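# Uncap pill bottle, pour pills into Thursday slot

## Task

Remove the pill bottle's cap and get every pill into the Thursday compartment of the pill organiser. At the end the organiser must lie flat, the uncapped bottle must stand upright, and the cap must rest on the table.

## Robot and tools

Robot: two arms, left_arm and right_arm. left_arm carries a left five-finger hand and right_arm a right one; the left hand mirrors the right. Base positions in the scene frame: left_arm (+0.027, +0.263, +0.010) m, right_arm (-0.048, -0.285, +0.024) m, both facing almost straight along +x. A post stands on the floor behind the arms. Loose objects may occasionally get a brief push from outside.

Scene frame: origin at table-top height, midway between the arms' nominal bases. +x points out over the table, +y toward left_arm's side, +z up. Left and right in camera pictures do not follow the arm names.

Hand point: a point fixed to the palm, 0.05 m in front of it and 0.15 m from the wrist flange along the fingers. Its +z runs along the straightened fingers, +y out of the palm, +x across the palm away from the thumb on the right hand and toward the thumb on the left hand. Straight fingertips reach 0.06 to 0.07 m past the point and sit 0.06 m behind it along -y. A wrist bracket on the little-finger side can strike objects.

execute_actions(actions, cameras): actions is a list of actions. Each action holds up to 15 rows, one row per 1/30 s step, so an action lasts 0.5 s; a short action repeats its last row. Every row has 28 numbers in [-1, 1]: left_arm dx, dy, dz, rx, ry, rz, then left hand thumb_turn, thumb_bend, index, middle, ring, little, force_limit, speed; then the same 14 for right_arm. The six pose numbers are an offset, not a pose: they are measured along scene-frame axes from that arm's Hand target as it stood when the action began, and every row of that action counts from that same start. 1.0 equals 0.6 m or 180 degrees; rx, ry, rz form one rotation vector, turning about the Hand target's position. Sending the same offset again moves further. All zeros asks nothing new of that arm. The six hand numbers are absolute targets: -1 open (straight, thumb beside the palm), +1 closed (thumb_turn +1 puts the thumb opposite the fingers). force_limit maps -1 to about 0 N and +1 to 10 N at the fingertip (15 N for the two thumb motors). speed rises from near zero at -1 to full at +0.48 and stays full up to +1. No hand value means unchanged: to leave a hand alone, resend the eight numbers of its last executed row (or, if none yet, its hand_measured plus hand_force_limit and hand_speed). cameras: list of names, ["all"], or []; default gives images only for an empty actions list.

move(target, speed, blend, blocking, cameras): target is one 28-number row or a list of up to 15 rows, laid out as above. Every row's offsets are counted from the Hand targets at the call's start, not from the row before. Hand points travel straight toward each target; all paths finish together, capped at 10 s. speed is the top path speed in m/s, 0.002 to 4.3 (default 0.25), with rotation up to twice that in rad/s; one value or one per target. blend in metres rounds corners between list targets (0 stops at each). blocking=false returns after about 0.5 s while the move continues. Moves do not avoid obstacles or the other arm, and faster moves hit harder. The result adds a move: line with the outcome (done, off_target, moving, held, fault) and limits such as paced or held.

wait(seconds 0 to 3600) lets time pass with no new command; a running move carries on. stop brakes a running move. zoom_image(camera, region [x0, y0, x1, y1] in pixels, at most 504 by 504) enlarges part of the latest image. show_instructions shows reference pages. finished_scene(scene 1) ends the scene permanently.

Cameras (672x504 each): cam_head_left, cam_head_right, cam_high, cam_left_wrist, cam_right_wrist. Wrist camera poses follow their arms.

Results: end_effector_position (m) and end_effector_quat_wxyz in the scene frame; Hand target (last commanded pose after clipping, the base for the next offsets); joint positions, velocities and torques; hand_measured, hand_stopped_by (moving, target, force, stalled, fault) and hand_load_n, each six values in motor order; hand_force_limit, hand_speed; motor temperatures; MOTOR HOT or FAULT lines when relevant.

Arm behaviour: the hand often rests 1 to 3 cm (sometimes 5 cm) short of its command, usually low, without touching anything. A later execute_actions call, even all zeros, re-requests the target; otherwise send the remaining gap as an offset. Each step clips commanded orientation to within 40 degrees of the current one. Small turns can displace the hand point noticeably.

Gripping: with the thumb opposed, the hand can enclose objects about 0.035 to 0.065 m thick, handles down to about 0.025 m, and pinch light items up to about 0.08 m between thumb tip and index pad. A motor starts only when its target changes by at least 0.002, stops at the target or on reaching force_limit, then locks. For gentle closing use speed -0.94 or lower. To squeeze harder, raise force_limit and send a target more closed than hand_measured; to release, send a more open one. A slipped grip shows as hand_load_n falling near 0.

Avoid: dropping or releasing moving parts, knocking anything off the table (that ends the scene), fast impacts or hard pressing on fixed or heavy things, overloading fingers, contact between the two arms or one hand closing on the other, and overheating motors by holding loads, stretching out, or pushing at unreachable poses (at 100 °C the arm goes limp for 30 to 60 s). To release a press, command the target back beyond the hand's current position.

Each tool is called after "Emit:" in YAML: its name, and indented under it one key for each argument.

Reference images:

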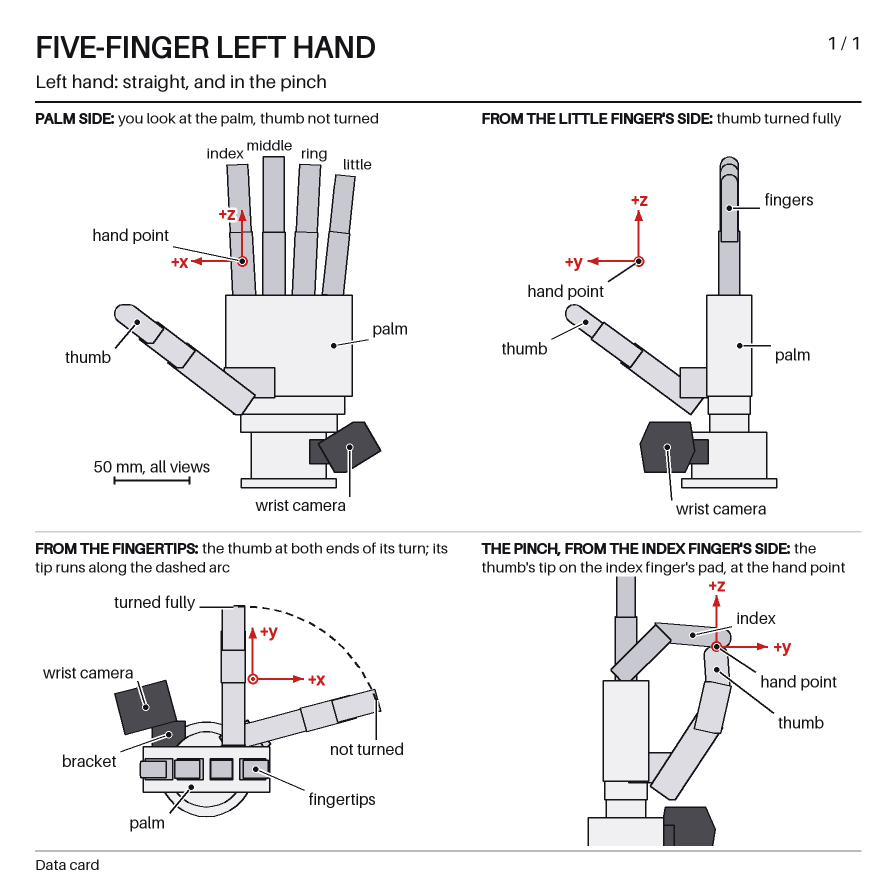

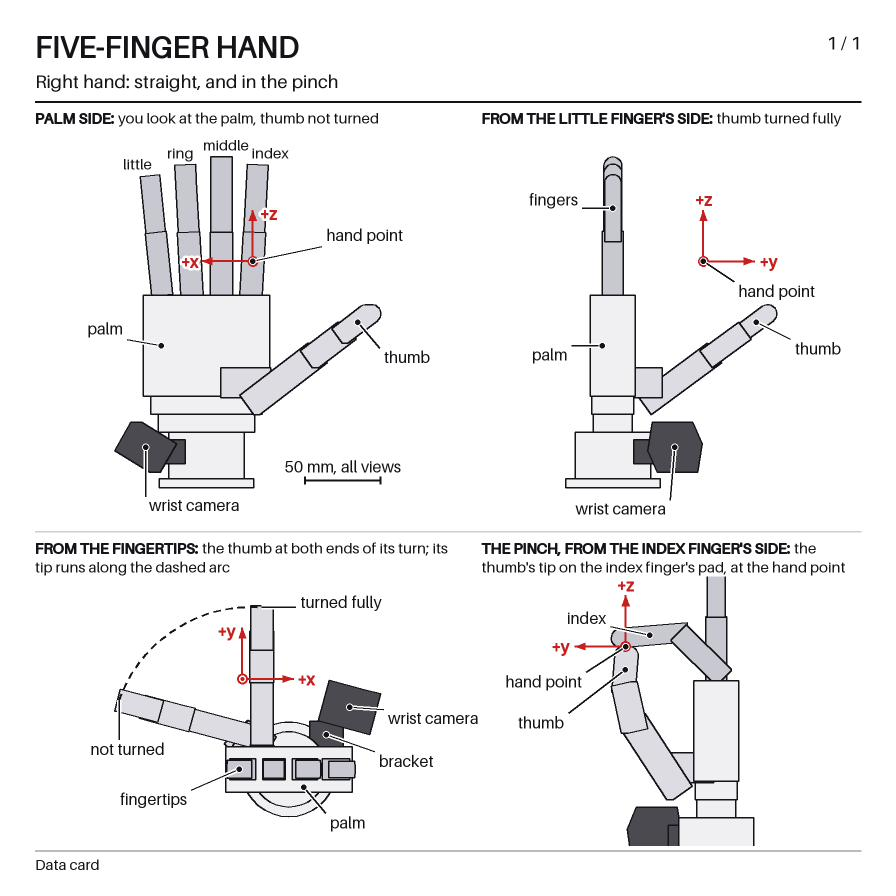

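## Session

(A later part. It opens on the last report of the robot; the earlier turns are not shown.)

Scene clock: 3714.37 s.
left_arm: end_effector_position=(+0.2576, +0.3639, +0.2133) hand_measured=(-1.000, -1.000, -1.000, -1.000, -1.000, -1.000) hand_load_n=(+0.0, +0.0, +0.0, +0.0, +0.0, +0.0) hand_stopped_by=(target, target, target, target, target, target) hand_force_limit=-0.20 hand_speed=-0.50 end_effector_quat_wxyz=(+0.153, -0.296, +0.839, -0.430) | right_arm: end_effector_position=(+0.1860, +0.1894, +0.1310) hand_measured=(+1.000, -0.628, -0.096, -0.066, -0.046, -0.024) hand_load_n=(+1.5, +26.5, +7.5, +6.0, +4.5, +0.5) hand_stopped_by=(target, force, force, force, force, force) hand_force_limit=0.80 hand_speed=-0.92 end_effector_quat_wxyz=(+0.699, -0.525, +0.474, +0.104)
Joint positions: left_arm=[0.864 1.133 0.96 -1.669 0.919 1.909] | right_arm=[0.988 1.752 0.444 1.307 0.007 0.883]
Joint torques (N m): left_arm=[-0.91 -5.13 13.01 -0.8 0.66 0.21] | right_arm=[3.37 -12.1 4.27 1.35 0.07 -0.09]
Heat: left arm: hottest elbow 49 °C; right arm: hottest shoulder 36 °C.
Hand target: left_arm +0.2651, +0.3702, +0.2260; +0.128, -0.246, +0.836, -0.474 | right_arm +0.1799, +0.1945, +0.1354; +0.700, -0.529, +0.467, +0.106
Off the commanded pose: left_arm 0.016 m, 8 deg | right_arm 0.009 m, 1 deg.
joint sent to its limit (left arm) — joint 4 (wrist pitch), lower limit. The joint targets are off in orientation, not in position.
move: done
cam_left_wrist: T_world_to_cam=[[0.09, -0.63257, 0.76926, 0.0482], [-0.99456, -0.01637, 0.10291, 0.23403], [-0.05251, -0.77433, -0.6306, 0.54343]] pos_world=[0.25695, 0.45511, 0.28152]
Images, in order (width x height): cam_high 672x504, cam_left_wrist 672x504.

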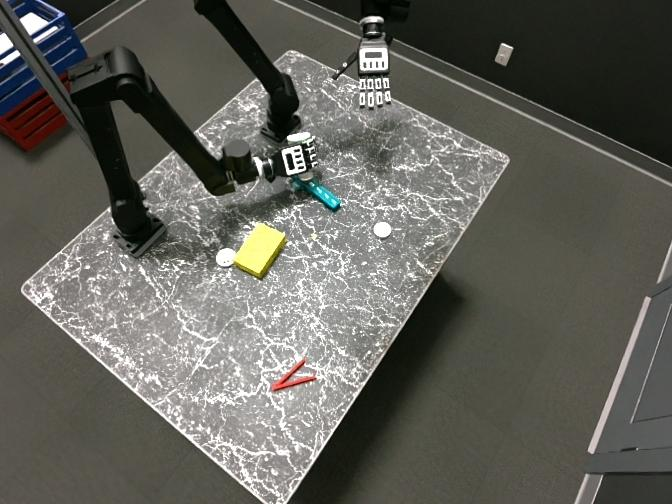

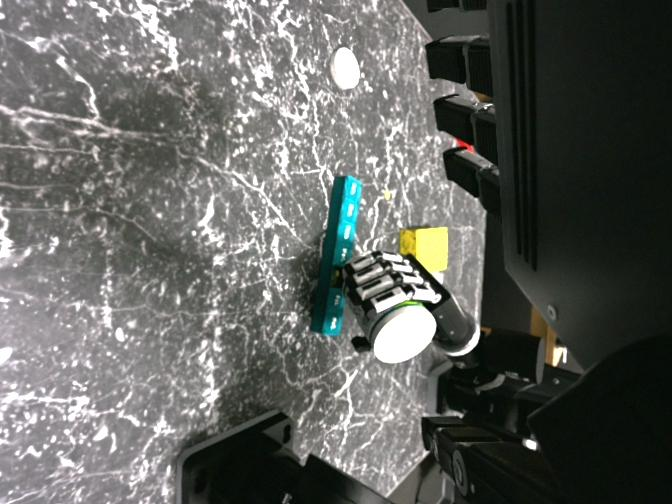

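Emit:
move:
  target:
    - [0,0,0,0,0,0,-1,-1,-1,-1,-1,-1,-0.2,-0.5,-0.02,-0.0,0.06,-0.0606,-0.0932,0,1,0.5,0.6,0.6,0.6,0.5,0.8,-0.92]
    - [0,0,0,0,0,0,-1,-1,-1,-1,-1,-1,-0.2,-0.5,-0.067,-0.042,0.142,-0.288,-0.443,0,1,0.5,0.6,0.6,0.6,0.5,0.8,-0.92]
  speed: 0.15
  blend: [0.02,0]
  cameras: ["cam_left_wrist","cam_high","cam_head_right","cam_head_left"]

Emit:
zoom_image:
  camera: "cam_high"
  region: [250, 110, 350, 220]

Emit:
zoom_image:
  camera: "cam_left_wrist"
  region: [290, 170, 450, 370]

Scene clock: 3733.73 s.
left_arm: end_effector_position=(+0.2576, +0.3639, +0.2133) hand_measured=(-1.000, -1.000, -1.000, -1.000, -1.000, -1.000) hand_load_n=(+0.0, +0.0, +0.0, +0.0, -0.5, +0.0) hand_stopped_by=(target, target, target, target, target, target) hand_force_limit=-0.20 hand_speed=-0.50 end_effector_quat_wxyz=(+0.153, -0.296, +0.839, -0.430) | right_arm: end_effector_position=(+0.1428, +0.1540, +0.1957) hand_measured=(+1.000, -0.628, -0.096, -0.066, -0.046, -0.024) hand_load_n=(+1.5, +26.5, +8.0, +6.5, +4.0, +1.0) hand_stopped_by=(target, force, force, force, force, force) hand_force_limit=0.80 hand_speed=-0.92 end_effector_quat_wxyz=(-0.534, +0.718, +0.073, +0.439)
Joint positions: left_arm=[0.864 1.133 0.96 -1.669 0.919 1.909] | right_arm=[1.343 1.191 0.444 0.702 0.362 -0.774]
Joint torques (N m): left_arm=[-0.91 -5.13 13 -0.81 0.66 0.2] | right_arm=[3.31 -7.41 11.93 1.31 0.09 -0.12]
Heat: left arm: hottest elbow 49 °C; right arm: hottest shoulder 36 °C.
Hand target: left_arm +0.2651, +0.3702, +0.2260; +0.128, -0.246, +0.836, -0.474 | right_arm +0.1397, +0.1693, +0.2205; -0.549, +0.705, +0.075, +0.443
Off the commanded pose: left_arm 0.016 m, 8 deg | right_arm 0.029 m, 2 deg.
joint sent to its limit (left arm) — joint 4 (wrist pitch), lower limit. The joint targets are off in orientation, not in position.
move: off_target (right_arm)
cam_left_wrist: T_world_to_cam=[[0.09, -0.63257, 0.76926, 0.0482], [-0.99456, -0.01637, 0.10291, 0.23403], [-0.05251, -0.77433, -0.6306, 0.54343]] pos_world=[0.25695, 0.45511, 0.28152]
Images, in order (width x height): cam_head_left 672x504, cam_head_right 672x504, cam_high 672x504, cam_left_wrist 672x504.

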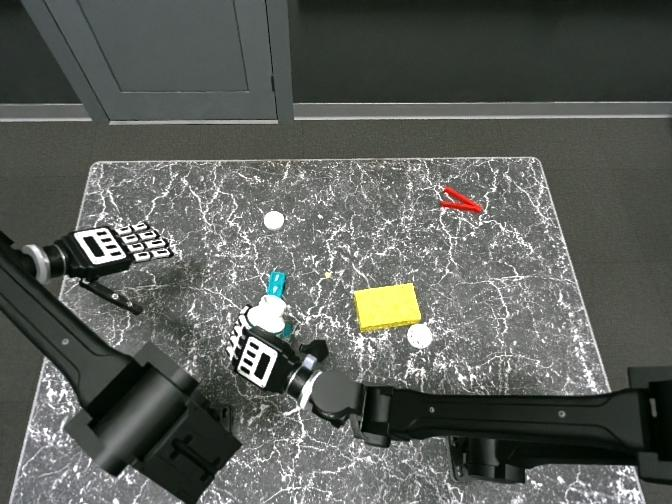

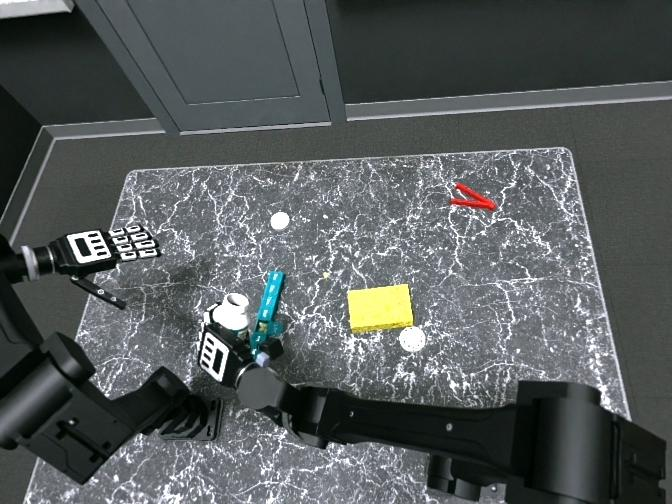

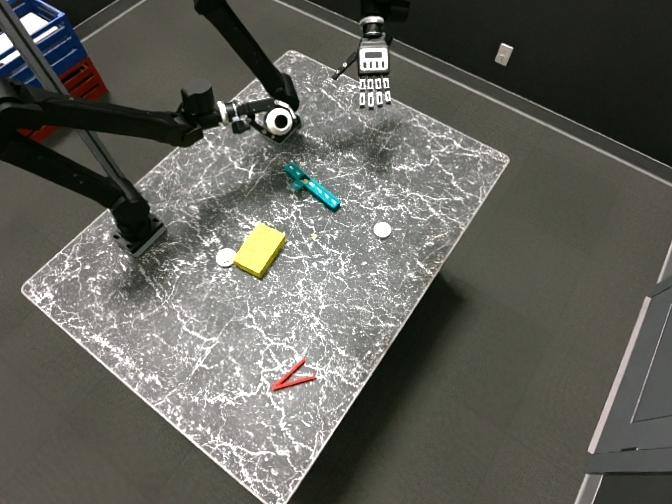

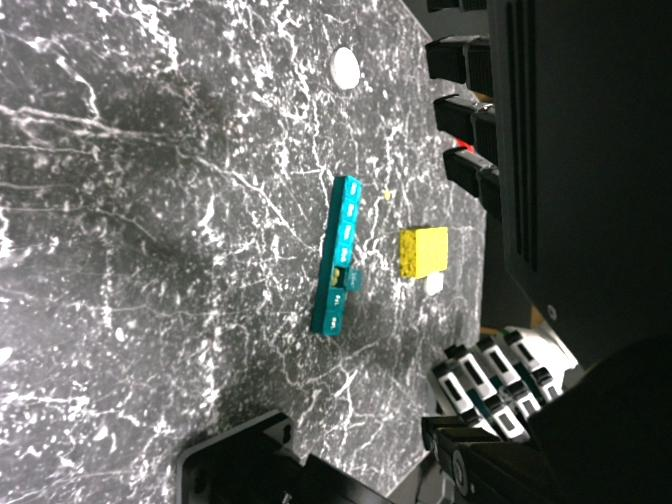

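Scaled by 4.582 from the camera's image (finer frame: 960x720).

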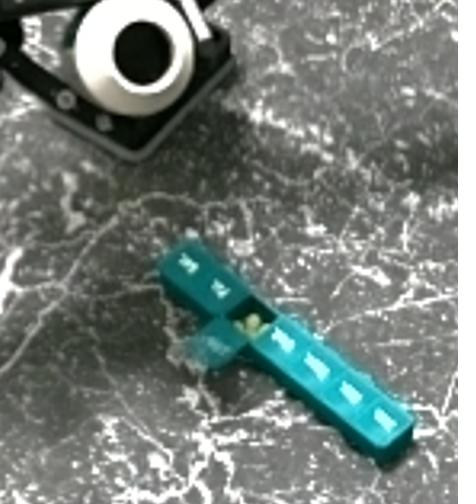

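Scaled by 2.520 from the camera's image (finer frame: 960x720).

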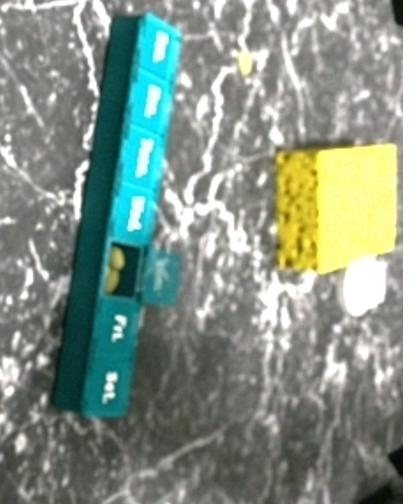

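Emit:
zoom_image:
  camera: "cam_high"
  region: [265, 108, 295, 138]

Emit:
zoom_image:
  camera: "cam_head_right"
  region: [215, 285, 255, 325]

Emit:
zoom_image:
  camera: "cam_high"
  region: [290, 165, 325, 200]

Emit:
zoom_image:
  camera: "cam_left_wrist"
  region: [325, 255, 365, 305]

Emit:
zoom_image:
  camera: "cam_head_right"
  region: [230, 270, 300, 370]

Scaled by 16.800 from the camera's image (finer frame: 960x720).

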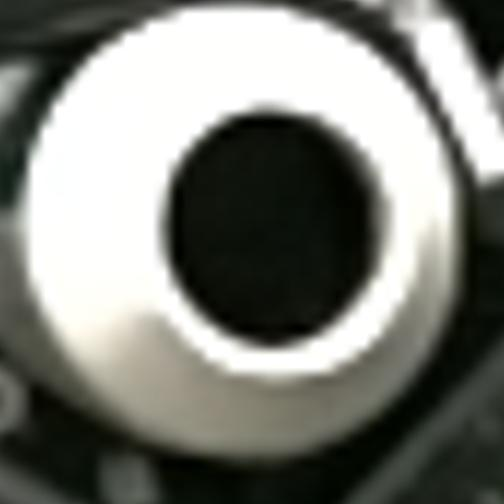

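Scaled by 12.600 from the camera's image (finer frame: 960x720).

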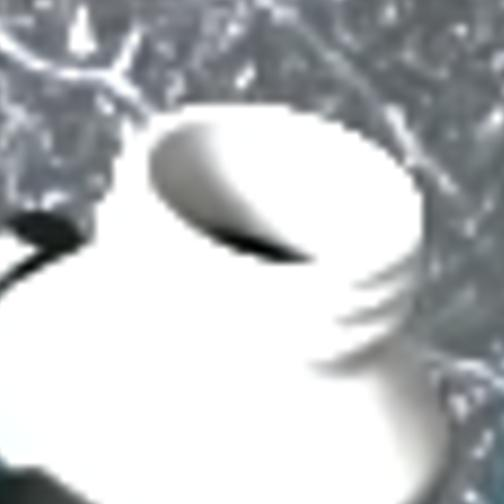

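Scaled by 14.400 from the camera's image (finer frame: 960x720).

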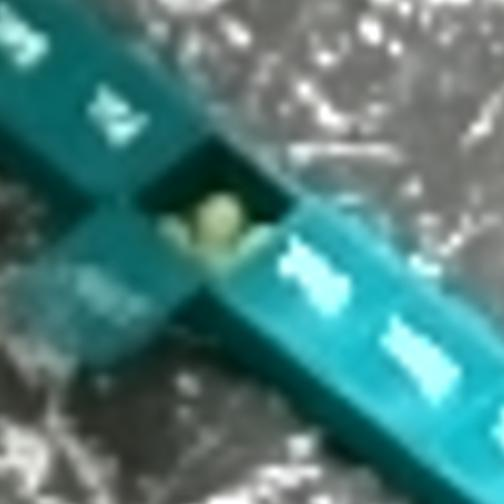

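Scaled by 10.080 from the camera's image (finer frame: 960x720).

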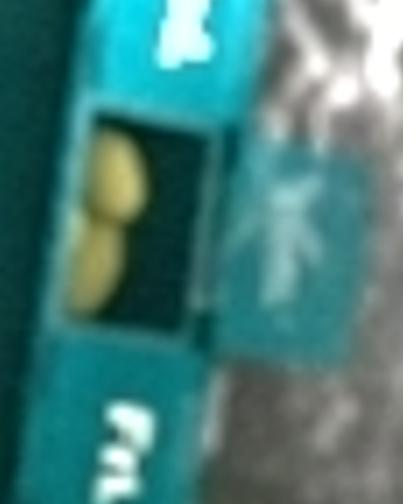

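Scaled by 5.040 from the camera's image (finer frame: 960x720).

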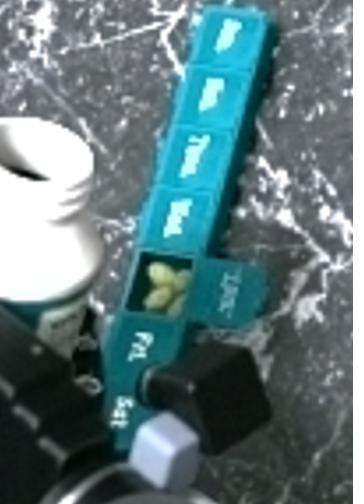

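Emit:
move:
  target: [0,0,0,0,0,0,-1,-1,-1,-1,-1,-1,-0.2,-0.5,0,-0.065,0.05,-0.1364,-0.2097,0,1,0.5,0.6,0.6,0.6,0.5,0.8,-0.92]
  speed: 0.15

Scene clock: 3746.20 s.
left_arm: end_effector_position=(+0.2576, +0.3639, +0.2133) hand_measured=(-1.000, -1.000, -1.000, -1.000, -1.000, -1.000) hand_load_n=(-0.5, +0.0, +0.0, +0.0, +0.0, +0.0) hand_stopped_by=(target, target, target, target, target, target) hand_force_limit=-0.20 hand_speed=-0.50 end_effector_quat_wxyz=(+0.153, -0.296, +0.839, -0.430) | right_arm: end_effector_position=(+0.1463, +0.1305, +0.2493) hand_measured=(+1.000, -0.628, -0.096, -0.066, -0.046, -0.024) hand_load_n=(+1.5, +26.0, +7.5, +6.0, +4.5, +1.0) hand_stopped_by=(target, force, force, force, force, force) hand_force_limit=0.80 hand_speed=-0.92 end_effector_quat_wxyz=(-0.334, +0.628, +0.331, +0.620)
Joint positions: left_arm=[0.864 1.133 0.96 -1.669 0.919 1.909] | right_arm=[1.444 1.128 0.439 0.682 0.467 -1.559]
Joint torques (N m): left_arm=[-0.85 -5.07 13.01 -0.81 0.65 0.21] | right_arm=[3.37 -6.59 7.92 1.62 0.08 -0.14]
Heat: left arm: hottest elbow 49 °C; right arm: hottest shoulder 36 °C.
Hand target: left_arm +0.2651, +0.3702, +0.2260; +0.128, -0.246, +0.836, -0.474 | right_arm +0.1397, +0.1303, +0.2506; -0.336, +0.623, +0.338, +0.620
Off the commanded pose: left_arm 0.016 m, 8 deg | right_arm 0.007 m, 1 deg.
joint sent to its limit (left arm) — joint 4 (wrist pitch), lower limit. The joint targets are off in orientation, not in position.
move: done

Emit:
move:
  target:
    - [0,0,0,0,0,0,-1,-1,-1,-1,-1,-1,-0.2,-0.5,0.4658,-0.401,-0.05,0,0,-0.4833,1,0.5,0.6,0.6,0.6,0.5,0.8,-0.92]
    - [0,0,0,0,0,0,-1,-1,-1,-1,-1,-1,-0.2,-0.5,0.4658,-0.401,-0.27,0,0,-0.4833,1,0.5,0.6,0.6,0.6,0.5,0.8,-0.92]
  speed: 0.2
  blend: [0.03,0]
  cameras: ["cam_left_wrist","cam_high","cam_head_right","cam_head_left"]

Scene clock: 3756.70 s.
left_arm: end_effector_position=(+0.2576, +0.3639, +0.2133) hand_measured=(-1.000, -1.000, -1.000, -1.000, -1.000, -1.000) hand_load_n=(+0.0, +0.0, +0.0, +0.0, +0.0, +0.0) hand_stopped_by=(target, target, target, target, target, target) hand_force_limit=-0.20 hand_speed=-0.50 end_effector_quat_wxyz=(+0.153, -0.296, +0.839, -0.430) | right_arm: end_effector_position=(+0.4127, -0.1078, +0.0915) hand_measured=(+1.000, -0.628, -0.096, -0.066, -0.046, -0.024) hand_load_n=(+1.5, +26.0, +8.0, +6.0, +4.0, +0.5) hand_stopped_by=(target, force, force, force, force, force) hand_force_limit=0.80 hand_speed=-0.92 end_effector_quat_wxyz=(+0.179, +0.689, -0.177, +0.680)
Joint positions: left_arm=[0.864 1.133 0.96 -1.669 0.919 1.909] | right_arm=[0.789 1.965 0.803 1.119 1.301 -1.535]
Joint torques (N m): left_arm=[-0.97 -5.07 13.03 -0.8 0.66 0.2] | right_arm=[0.97 -13.45 6.04 1.96 0.11 -0.15]
Heat: left arm: hottest elbow 49 °C; right arm: hottest shoulder 36 °C.
Hand target: left_arm +0.2651, +0.3702, +0.2260; +0.128, -0.246, +0.836, -0.474 | right_arm +0.4192, -0.1103, +0.0887; +0.183, +0.685, -0.184, +0.681
Off the commanded pose: left_arm 0.016 m, 8 deg | right_arm 0.007 m, 1 deg.
joint sent to its limit (left arm) — joint 4 (wrist pitch), lower limit. The joint targets are off in orientation, not in position.
move: done
cam_left_wrist: T_world_to_cam=[[0.09, -0.63257, 0.76926, 0.0482], [-0.99456, -0.01637, 0.10291, 0.23403], [-0.05251, -0.77433, -0.6306, 0.54343]] pos_world=[0.25695, 0.45511, 0.28152]
Images, in order (width x height): cam_head_left 672x504, cam_head_right 672x504, cam_high 672x504, cam_left_wrist 672x504.

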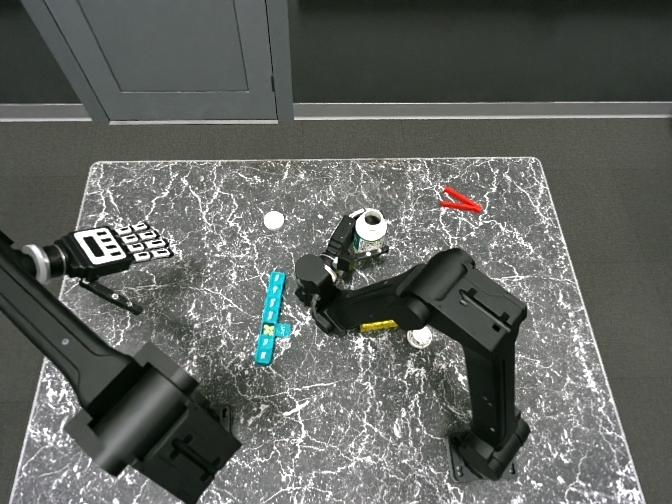

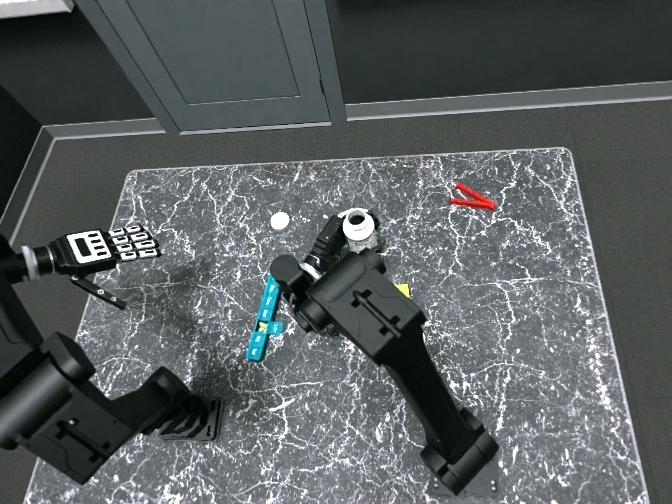

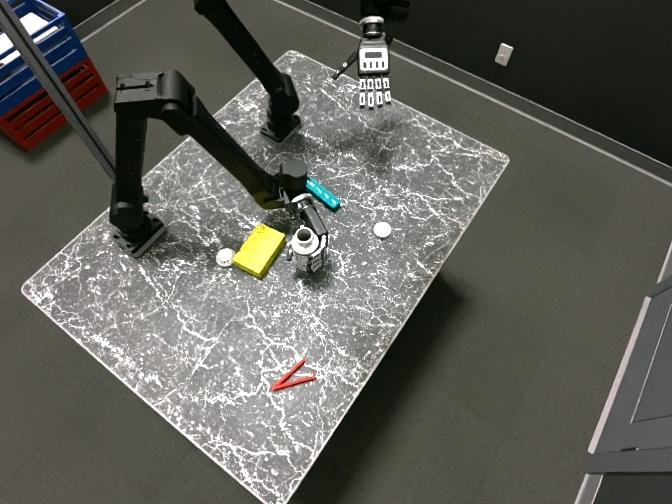

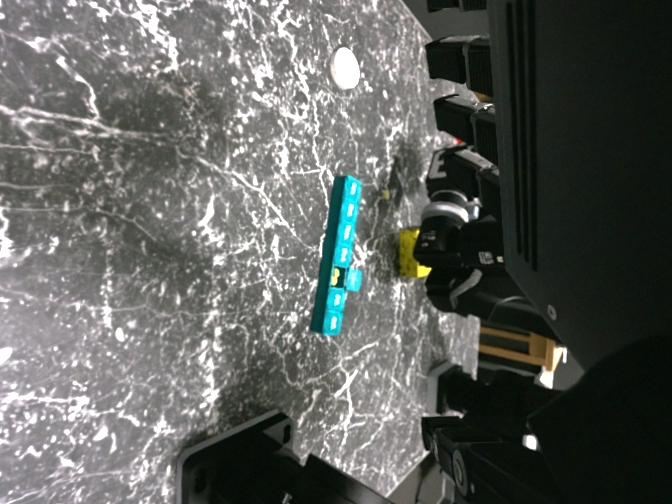

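Emit:
move:
  target:
    - [0,0,0,0,0,0,-1,-1,-1,-1,-1,-1,-0.2,-0.5,0.0847,-0.0245,0,0,0,0,1,0.5,0.6,0.6,0.6,0.5,0.8,-0.92]
    - [0,0,0,0,0,0,-1,-1,-1,-1,-1,-1,-0.2,-0.5,0.0847,-0.0245,-0.0733,0,0,0,1,0.5,0.6,0.6,0.6,0.5,0.8,-0.92]
  speed: 0.1
  cameras: ["cam_high","cam_head_left"]

Emit:
zoom_image:
  camera: "cam_high"
  region: [230, 150, 400, 320]

Scene clock: 3772.07 s.
left_arm: end_effector_position=(+0.2576, +0.3639, +0.2133) hand_measured=(-1.000, -1.000, -1.000, -1.000, -1.000, -1.000) hand_load_n=(+0.0, +0.0, +0.0, +0.0, +0.0, +0.0) hand_stopped_by=(target, target, target, target, target, target) hand_force_limit=-0.20 hand_speed=-0.50 end_effector_quat_wxyz=(+0.153, -0.296, +0.839, -0.430) | right_arm: end_effector_position=(+0.4618, -0.1242, +0.0460) hand_measured=(+1.000, -0.628, -0.096, -0.066, -0.046, -0.024) hand_load_n=(+1.5, +26.0, +7.5, +6.5, +4.5, +0.5) hand_stopped_by=(target, force, force, force, force, force) hand_force_limit=0.80 hand_speed=-0.92 end_effector_quat_wxyz=(+0.184, +0.690, -0.176, +0.677)
Joint positions: left_arm=[0.864 1.133 0.96 -1.669 0.919 1.909] | right_arm=[0.693 2.123 0.9 1.182 1.21 -1.547]
Joint torques (N m): left_arm=[-0.91 -5.13 12.98 -0.81 0.66 0.21] | right_arm=[1.03 -15.38 6.06 2.11 -0.05 -0.12]
Heat: left arm: hottest elbow 49 °C; right arm: hottest shoulder 36 °C.
Hand target: left_arm +0.2651, +0.3702, +0.2260; +0.128, -0.246, +0.836, -0.474 | right_arm +0.4700, -0.1250, +0.0447; +0.183, +0.685, -0.184, +0.681
Off the commanded pose: left_arm 0.016 m, 8 deg | right_arm 0.008 m, 1 deg.
joint sent to its limit (left arm) — joint 4 (wrist pitch), lower limit. The joint targets are off in orientation, not in position.
move: done
Images, in order (width x height): cam_head_left 672x504, cam_high 672x504.

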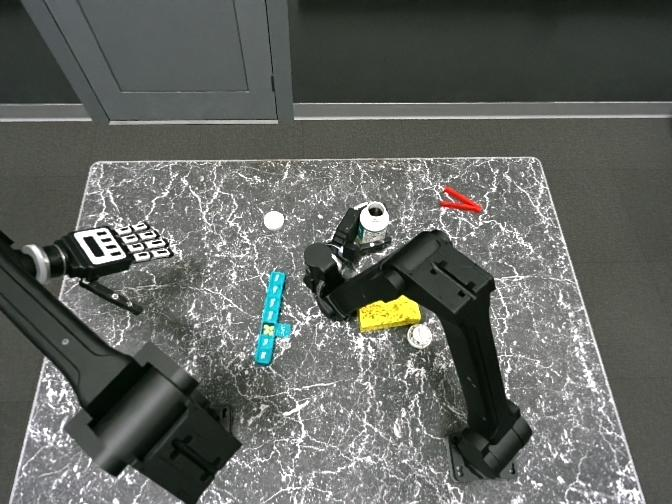

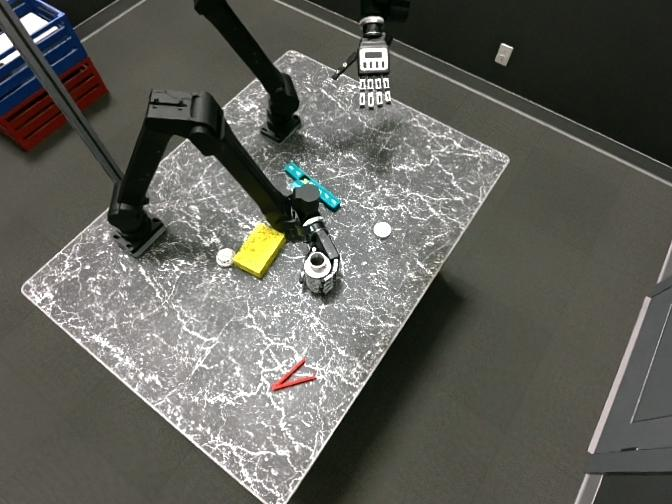

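Scaled by 2.965 from the camera's image (finer frame: 960x720).

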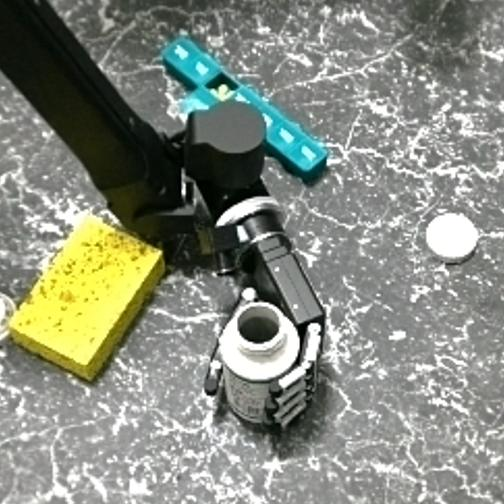

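Emit:
move:
  target: [0,0,0,0,0,0,-1,-1,-1,-1,-1,-1,-0.2,-0.5,0,0,-0.0167,0,0,0,1,0.5,0.6,0.6,0.6,0.5,0.8,-0.92]
  speed: 0.03

Emit:
move:
  target: [0,0,0,0,0,0,-1,-1,-1,-1,-1,-1,-0.2,-0.5,0,0,-0.0133,0,0,0,1,0.5,0.6,0.6,0.6,0.5,0.8,-0.92]
  speed: 0.03

Scene clock: 3776.73 s.
left_arm: end_effector_position=(+0.2576, +0.3639, +0.2133) hand_measured=(-1.000, -1.000, -1.000, -1.000, -1.000, -1.000) hand_load_n=(-0.5, +0.0, +0.0, -0.5, +0.0, +0.0) hand_stopped_by=(target, target, target, target, target, target) hand_force_limit=-0.20 hand_speed=-0.50 end_effector_quat_wxyz=(+0.153, -0.296, +0.839, -0.430) | right_arm: end_effector_position=(+0.4617, -0.1243, +0.0368) hand_measured=(+1.000, -0.628, -0.096, -0.066, -0.046, -0.024) hand_load_n=(+1.5, +26.0, +7.5, +6.0, +4.5, +1.0) hand_stopped_by=(target, force, force, force, force, force) hand_force_limit=0.80 hand_speed=-0.92 end_effector_quat_wxyz=(+0.183, +0.690, -0.176, +0.678)
Joint positions: left_arm=[0.864 1.133 0.96 -1.669 0.919 1.909] | right_arm=[0.693 2.149 0.905 1.203 1.21 -1.547]
Joint torques (N m): left_arm=[-0.85 -5.13 13.01 -0.81 0.65 0.2] | right_arm=[1.08 -15.27 6.02 2.24 -0.06 -0.11]
Heat: left arm: hottest elbow 49 °C; right arm: hottest shoulder 36 °C.
Hand target: left_arm +0.2651, +0.3702, +0.2260; +0.128, -0.246, +0.836, -0.474 | right_arm +0.4700, -0.1249, +0.0346; +0.183, +0.685, -0.184, +0.681
Off the commanded pose: left_arm 0.016 m, 8 deg | right_arm 0.009 m, 1 deg.
joint sent to its limit (left arm) — joint 4 (wrist pitch), lower limit. The joint targets are off in orientation, not in position.
move: done

Scene clock: 3777.47 s.
left_arm: end_effector_position=(+0.2576, +0.3639, +0.2133) hand_measured=(-1.000, -1.000, -1.000, -1.000, -1.000, -1.000) hand_load_n=(-0.5, +0.0, +0.0, +0.0, +0.0, +0.0) hand_stopped_by=(target, target, target, target, target, target) hand_force_limit=-0.20 hand_speed=-0.50 end_effector_quat_wxyz=(+0.153, -0.296, +0.839, -0.430) | right_arm: end_effector_position=(+0.4637, -0.1227, +0.0352) hand_measured=(+1.000, -0.628, -0.096, -0.066, -0.046, -0.024) hand_load_n=(+1.0, +26.5, +7.5, +6.5, +4.5, +1.0) hand_stopped_by=(target, force, force, force, force, force) hand_force_limit=0.80 hand_speed=-0.92 end_effector_quat_wxyz=(+0.181, +0.687, -0.179, +0.680)
Joint positions: left_arm=[0.864 1.133 0.96 -1.669 0.919 1.909] | right_arm=[0.693 2.16 0.914 1.222 1.21 -1.553]
Joint torques (N m): left_arm=[-0.91 -5.13 12.98 -0.8 0.65 0.2] | right_arm=[1.08 -14.62 5.61 1.83 -0.07 -0.08]
Heat: left arm: hottest elbow 49 °C; right arm: hottest shoulder 36 °C.
Hand target: left_arm +0.2651, +0.3702, +0.2260; +0.128, -0.246, +0.836, -0.474 | right_arm +0.4700, -0.1250, +0.0266; +0.183, +0.685, -0.184, +0.681
Off the commanded pose: left_arm 0.016 m, 8 deg | right_arm 0.011 m, 1 deg.
joint sent to its limit (left arm) — joint 4 (wrist pitch), lower limit. The joint targets are off in orientation, not in position.
move: off_target (right_arm)

Emit:
move:
  target: [0,0,0,0,0,0,-1,-1,-1,-1,-1,-1,-0.2,-0.5,0,0,-0.0067,0,0,0,1,0.5,0.6,0.6,0.6,0.5,0.8,-0.92]
  speed: 0.03
  cameras: ["cam_high","cam_right_wrist","cam_head_left"]

Emit:
zoom_image:
  camera: "cam_high"
  region: [280, 200, 360, 320]

Scene clock: 3780.93 s.
left_arm: end_effector_position=(+0.2576, +0.3639, +0.2133) hand_measured=(-1.000, -1.000, -1.000, -1.000, -1.000, -1.000) hand_load_n=(+0.0, +0.0, -0.5, +0.0, +0.0, +0.0) hand_stopped_by=(target, target, target, target, target, target) hand_force_limit=-0.20 hand_speed=-0.50 end_effector_quat_wxyz=(+0.153, -0.296, +0.839, -0.430) | right_arm: end_effector_position=(+0.4647, -0.1220, +0.0351) hand_measured=(+1.000, -0.628, -0.096, -0.066, -0.046, -0.024) hand_load_n=(+1.0, +26.5, +7.5, +6.5, +4.5, +1.0) hand_stopped_by=(target, force, force, force, force, force) hand_force_limit=0.80 hand_speed=-0.92 end_effector_quat_wxyz=(+0.181, +0.686, -0.179, +0.682)
Joint positions: left_arm=[0.864 1.133 0.96 -1.669 0.919 1.909] | right_arm=[0.693 2.165 0.918 1.232 1.21 -1.561]
Joint torques (N m): left_arm=[-0.85 -5.13 13.03 -0.81 0.65 0.2] | right_arm=[1.08 -13.57 5.5 1.91 -0.07 0.02]
Heat: left arm: hottest elbow 49 °C; right arm: hottest shoulder 36 °C.
Hand target: left_arm +0.2651, +0.3702, +0.2260; +0.128, -0.246, +0.836, -0.474 | right_arm +0.4699, -0.1250, +0.0225; +0.183, +0.685, -0.184, +0.681
Off the commanded pose: left_arm 0.016 m, 8 deg | right_arm 0.014 m, 1 deg.
joint sent to its limit (left arm) — joint 4 (wrist pitch), lower limit. The joint targets are off in orientation, not in position.
move: off_target (right_arm)
cam_right_wrist: T_world_to_cam=[[-0.51925, -0.81877, 0.24494, 0.12893], [-0.55087, 0.10153, -0.82839, 0.29265], [0.65339, -0.56507, -0.50376, -0.23767]] pos_world=[0.38345, -0.05844, 0.09112]
Images, in order (width x height): cam_head_left 672x504, cam_high 672x504, cam_right_wrist 672x504.

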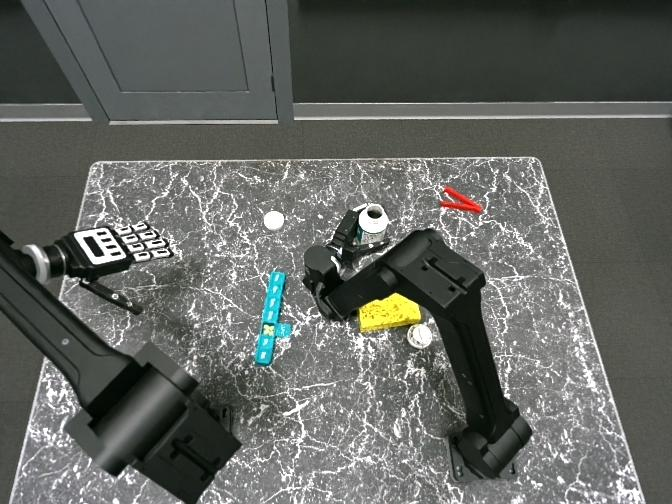

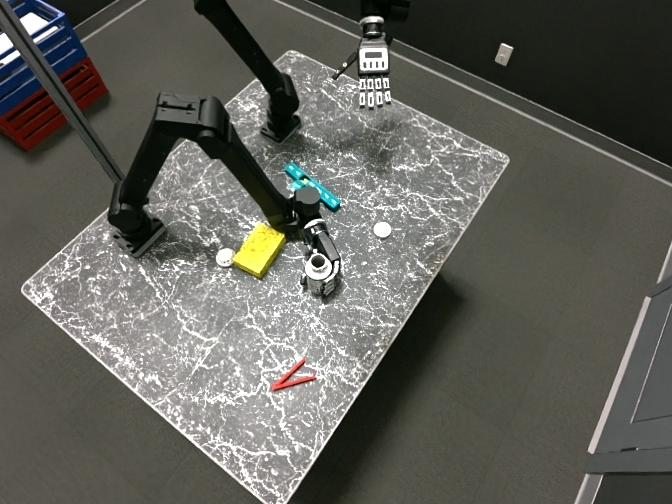

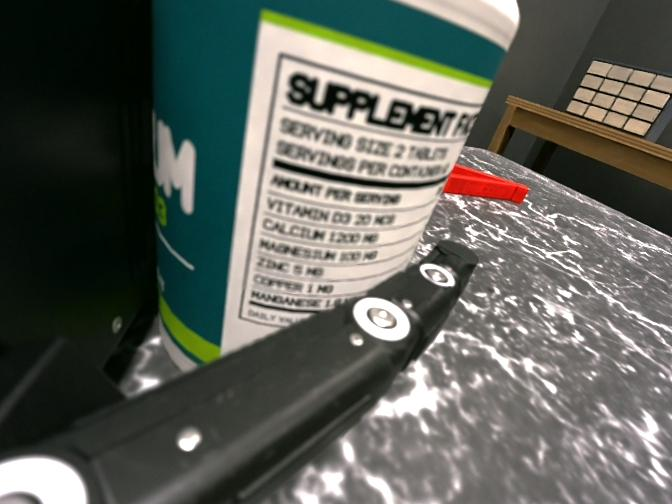

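Scaled by 4.200 from the camera's image (finer frame: 960x720).

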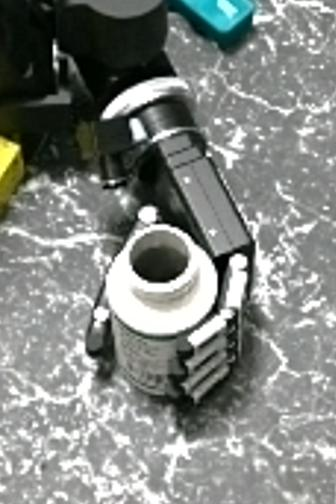

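Emit:
move:
  target:
    - [0,0,0,0,0,0,-1,-1,-1,-1,-1,-1,-0.2,-0.5,0,0,0.0142,0,0,0,1,0.5,0.6,0.6,0.6,0.5,0.8,-0.92]
    - [0,0,0,0,0,0,-1,-1,-1,-1,-1,-1,-0.2,-0.5,0,0,0.0142,0,0,0,1,-0.75,-0.2,-0.18,-0.16,-0.16,0.8,-0.92]
    - [0,0,0,0,0,0,-1,-1,-1,-1,-1,-1,-0.2,-0.5,0,0,0.0142,0,0,0,1,-1,-0.5,-0.5,-0.5,-0.5,0.8,-0.88]
  speed: 0.03
  cameras: ["cam_high","cam_right_wrist"]

Emit:
zoom_image:
  camera: "cam_high"
  region: [280, 200, 360, 320]

Scene clock: 3790.57 s.
left_arm: end_effector_position=(+0.2576, +0.3639, +0.2133) hand_measured=(-1.000, -1.000, -1.000, -1.000, -1.000, -1.000) hand_load_n=(+0.0, +0.0, +0.0, +0.0, +0.0, -0.5) hand_stopped_by=(target, target, target, target, target, target) hand_force_limit=-0.20 hand_speed=-0.50 end_effector_quat_wxyz=(+0.153, -0.296, +0.839, -0.430) | right_arm: end_effector_position=(+0.4649, -0.1218, +0.0352) hand_measured=(+1.000, -1.000, -0.500, -0.500, -0.500, -0.500) hand_load_n=(+0.0, +0.0, +0.0, +0.0, +0.0, +0.0) hand_stopped_by=(target, target, target, target, target, target) hand_force_limit=0.80 hand_speed=-0.88 end_effector_quat_wxyz=(+0.181, +0.686, -0.179, +0.682)
Joint positions: left_arm=[0.864 1.133 0.96 -1.669 0.919 1.909] | right_arm=[0.693 2.165 0.918 1.232 1.21 -1.561]
Joint torques (N m): left_arm=[-0.91 -5.07 13 -0.83 0.66 0.2] | right_arm=[1.08 -15.97 5.05 1.22 -0.07 0.01]
Heat: left arm: hottest elbow 49 °C; right arm: hottest shoulder 36 °C.
Hand target: left_arm +0.2651, +0.3702, +0.2260; +0.128, -0.246, +0.836, -0.474 | right_arm +0.4700, -0.1249, +0.0311; +0.183, +0.685, -0.184, +0.681
Off the commanded pose: left_arm 0.016 m, 8 deg | right_arm 0.007 m, 1 deg.
joint sent to its limit (left arm) — joint 4 (wrist pitch), lower limit. The joint targets are off in orientation, not in position.
move: done
cam_right_wrist: T_world_to_cam=[[-0.5189, -0.81887, 0.24535, 0.12887], [-0.55103, 0.10098, -0.82835, 0.2928], [0.65354, -0.56503, -0.50362, -0.23769]] pos_world=[0.38355, -0.05835, 0.09122]

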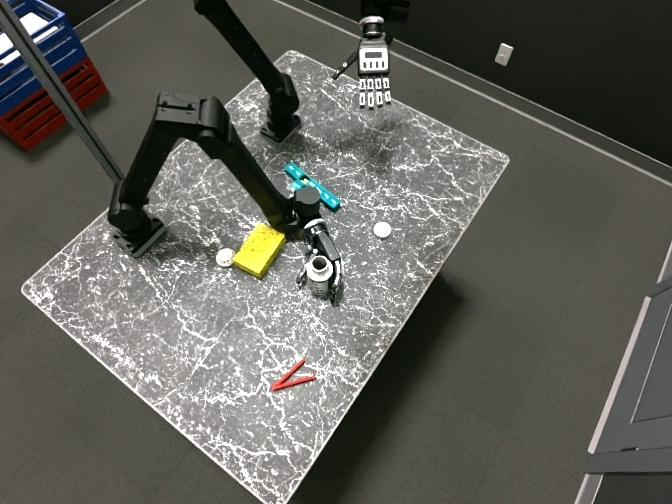

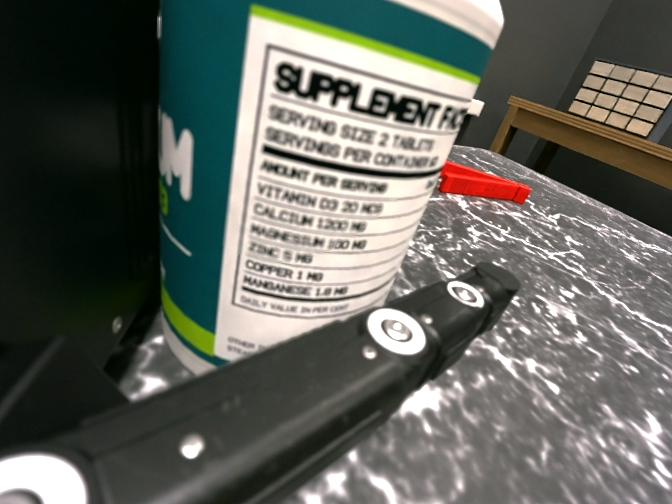

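Scaled by 4.200 from the camera's image (finer frame: 960x720).

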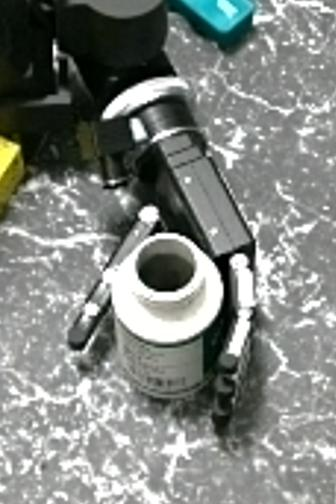

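Emit:
move:
  target:
    - [0,0,0,0,0,0,-1,-1,-1,-1,-1,-1,-0.2,-0.5,0,0,0,0,0,0,1,-1,-1,-1,-1,-1,0.8,-0.7]
    - [0,0,0,0,0,0,-1,-1,-1,-1,-1,-1,-0.2,-0.5,-0.0383,0.0333,0.0167,0,0,0,1,-1,-1,-1,-1,-1,0.8,-0.7]
  speed: 0.04
  cameras: ["cam_high","cam_right_wrist"]

Emit:
zoom_image:
  camera: "cam_high"
  region: [280, 200, 360, 320]

Scene clock: 3802.23 s.
left_arm: end_effector_position=(+0.2576, +0.3639, +0.2133) hand_measured=(-1.000, -1.000, -1.000, -1.000, -1.000, -1.000) hand_load_n=(-0.5, +0.0, +0.0, +0.0, +0.0, +0.0) hand_stopped_by=(target, target, target, target, target, target) hand_force_limit=-0.20 hand_speed=-0.50 end_effector_quat_wxyz=(+0.153, -0.296, +0.839, -0.430) | right_arm: end_effector_position=(+0.4504, -0.1105, +0.0381) hand_measured=(+1.000, -1.000, -1.000, -1.000, -1.000, -1.000) hand_load_n=(+0.0, +0.0, +0.0, +0.0, +0.0, +0.0) hand_stopped_by=(target, target, target, target, target, target) hand_force_limit=0.80 hand_speed=-0.70 end_effector_quat_wxyz=(+0.187, +0.683, -0.187, +0.681)
Joint positions: left_arm=[0.864 1.133 0.96 -1.669 0.919 1.909] | right_arm=[0.73 2.159 0.918 1.229 1.268 -1.561]
Joint torques (N m): left_arm=[-0.91 -5.07 12.98 -0.8 0.66 0.2] | right_arm=[3.14 -18.26 3.38 0.76 0.09 0.04]
Heat: left arm: hottest elbow 49 °C; right arm: hottest shoulder 36 °C.
Hand target: left_arm +0.2651, +0.3702, +0.2260; +0.128, -0.246, +0.836, -0.474 | right_arm +0.4471, -0.1050, +0.0412; +0.183, +0.685, -0.184, +0.681
Off the commanded pose: left_arm 0.016 m, 8 deg | right_arm 0.007 m, 1 deg.
joint sent to its limit (left arm) — joint 4 (wrist pitch), lower limit. The joint targets are off in orientation, not in position.
move: done
cam_right_wrist: T_world_to_cam=[[-0.53638, -0.80834, 0.24265, 0.13906], [-0.54646, 0.11352, -0.82976, 0.2855], [0.64319, -0.57766, -0.50261, -0.21714]] pos_world=[0.37026, -0.04543, 0.09402]

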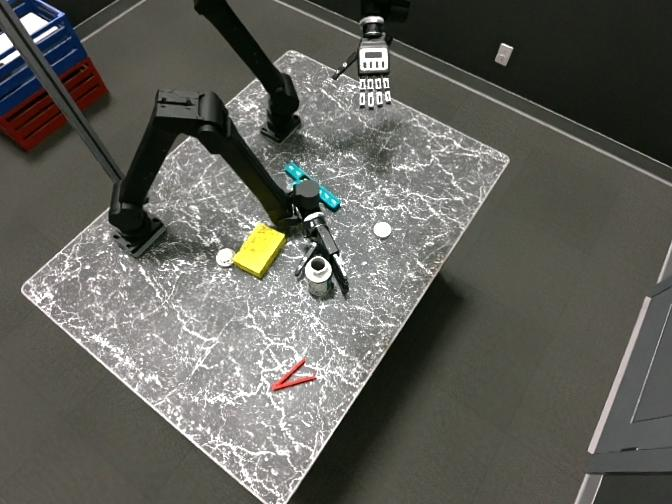

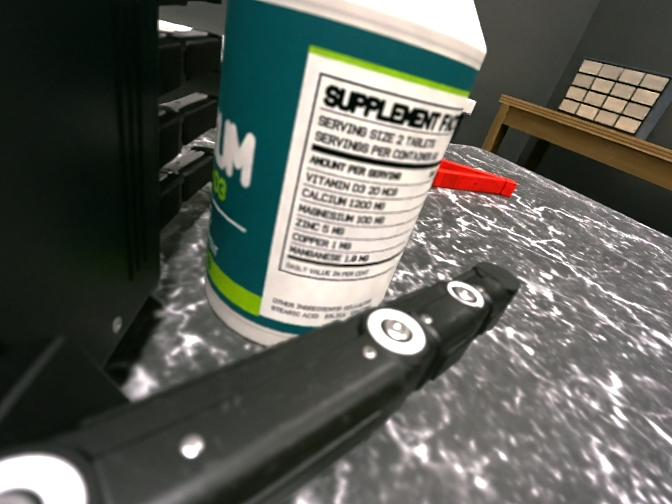

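Scaled by 4.200 from the camera's image (finer frame: 960x720).

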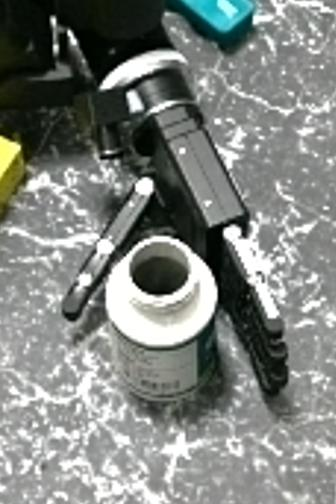

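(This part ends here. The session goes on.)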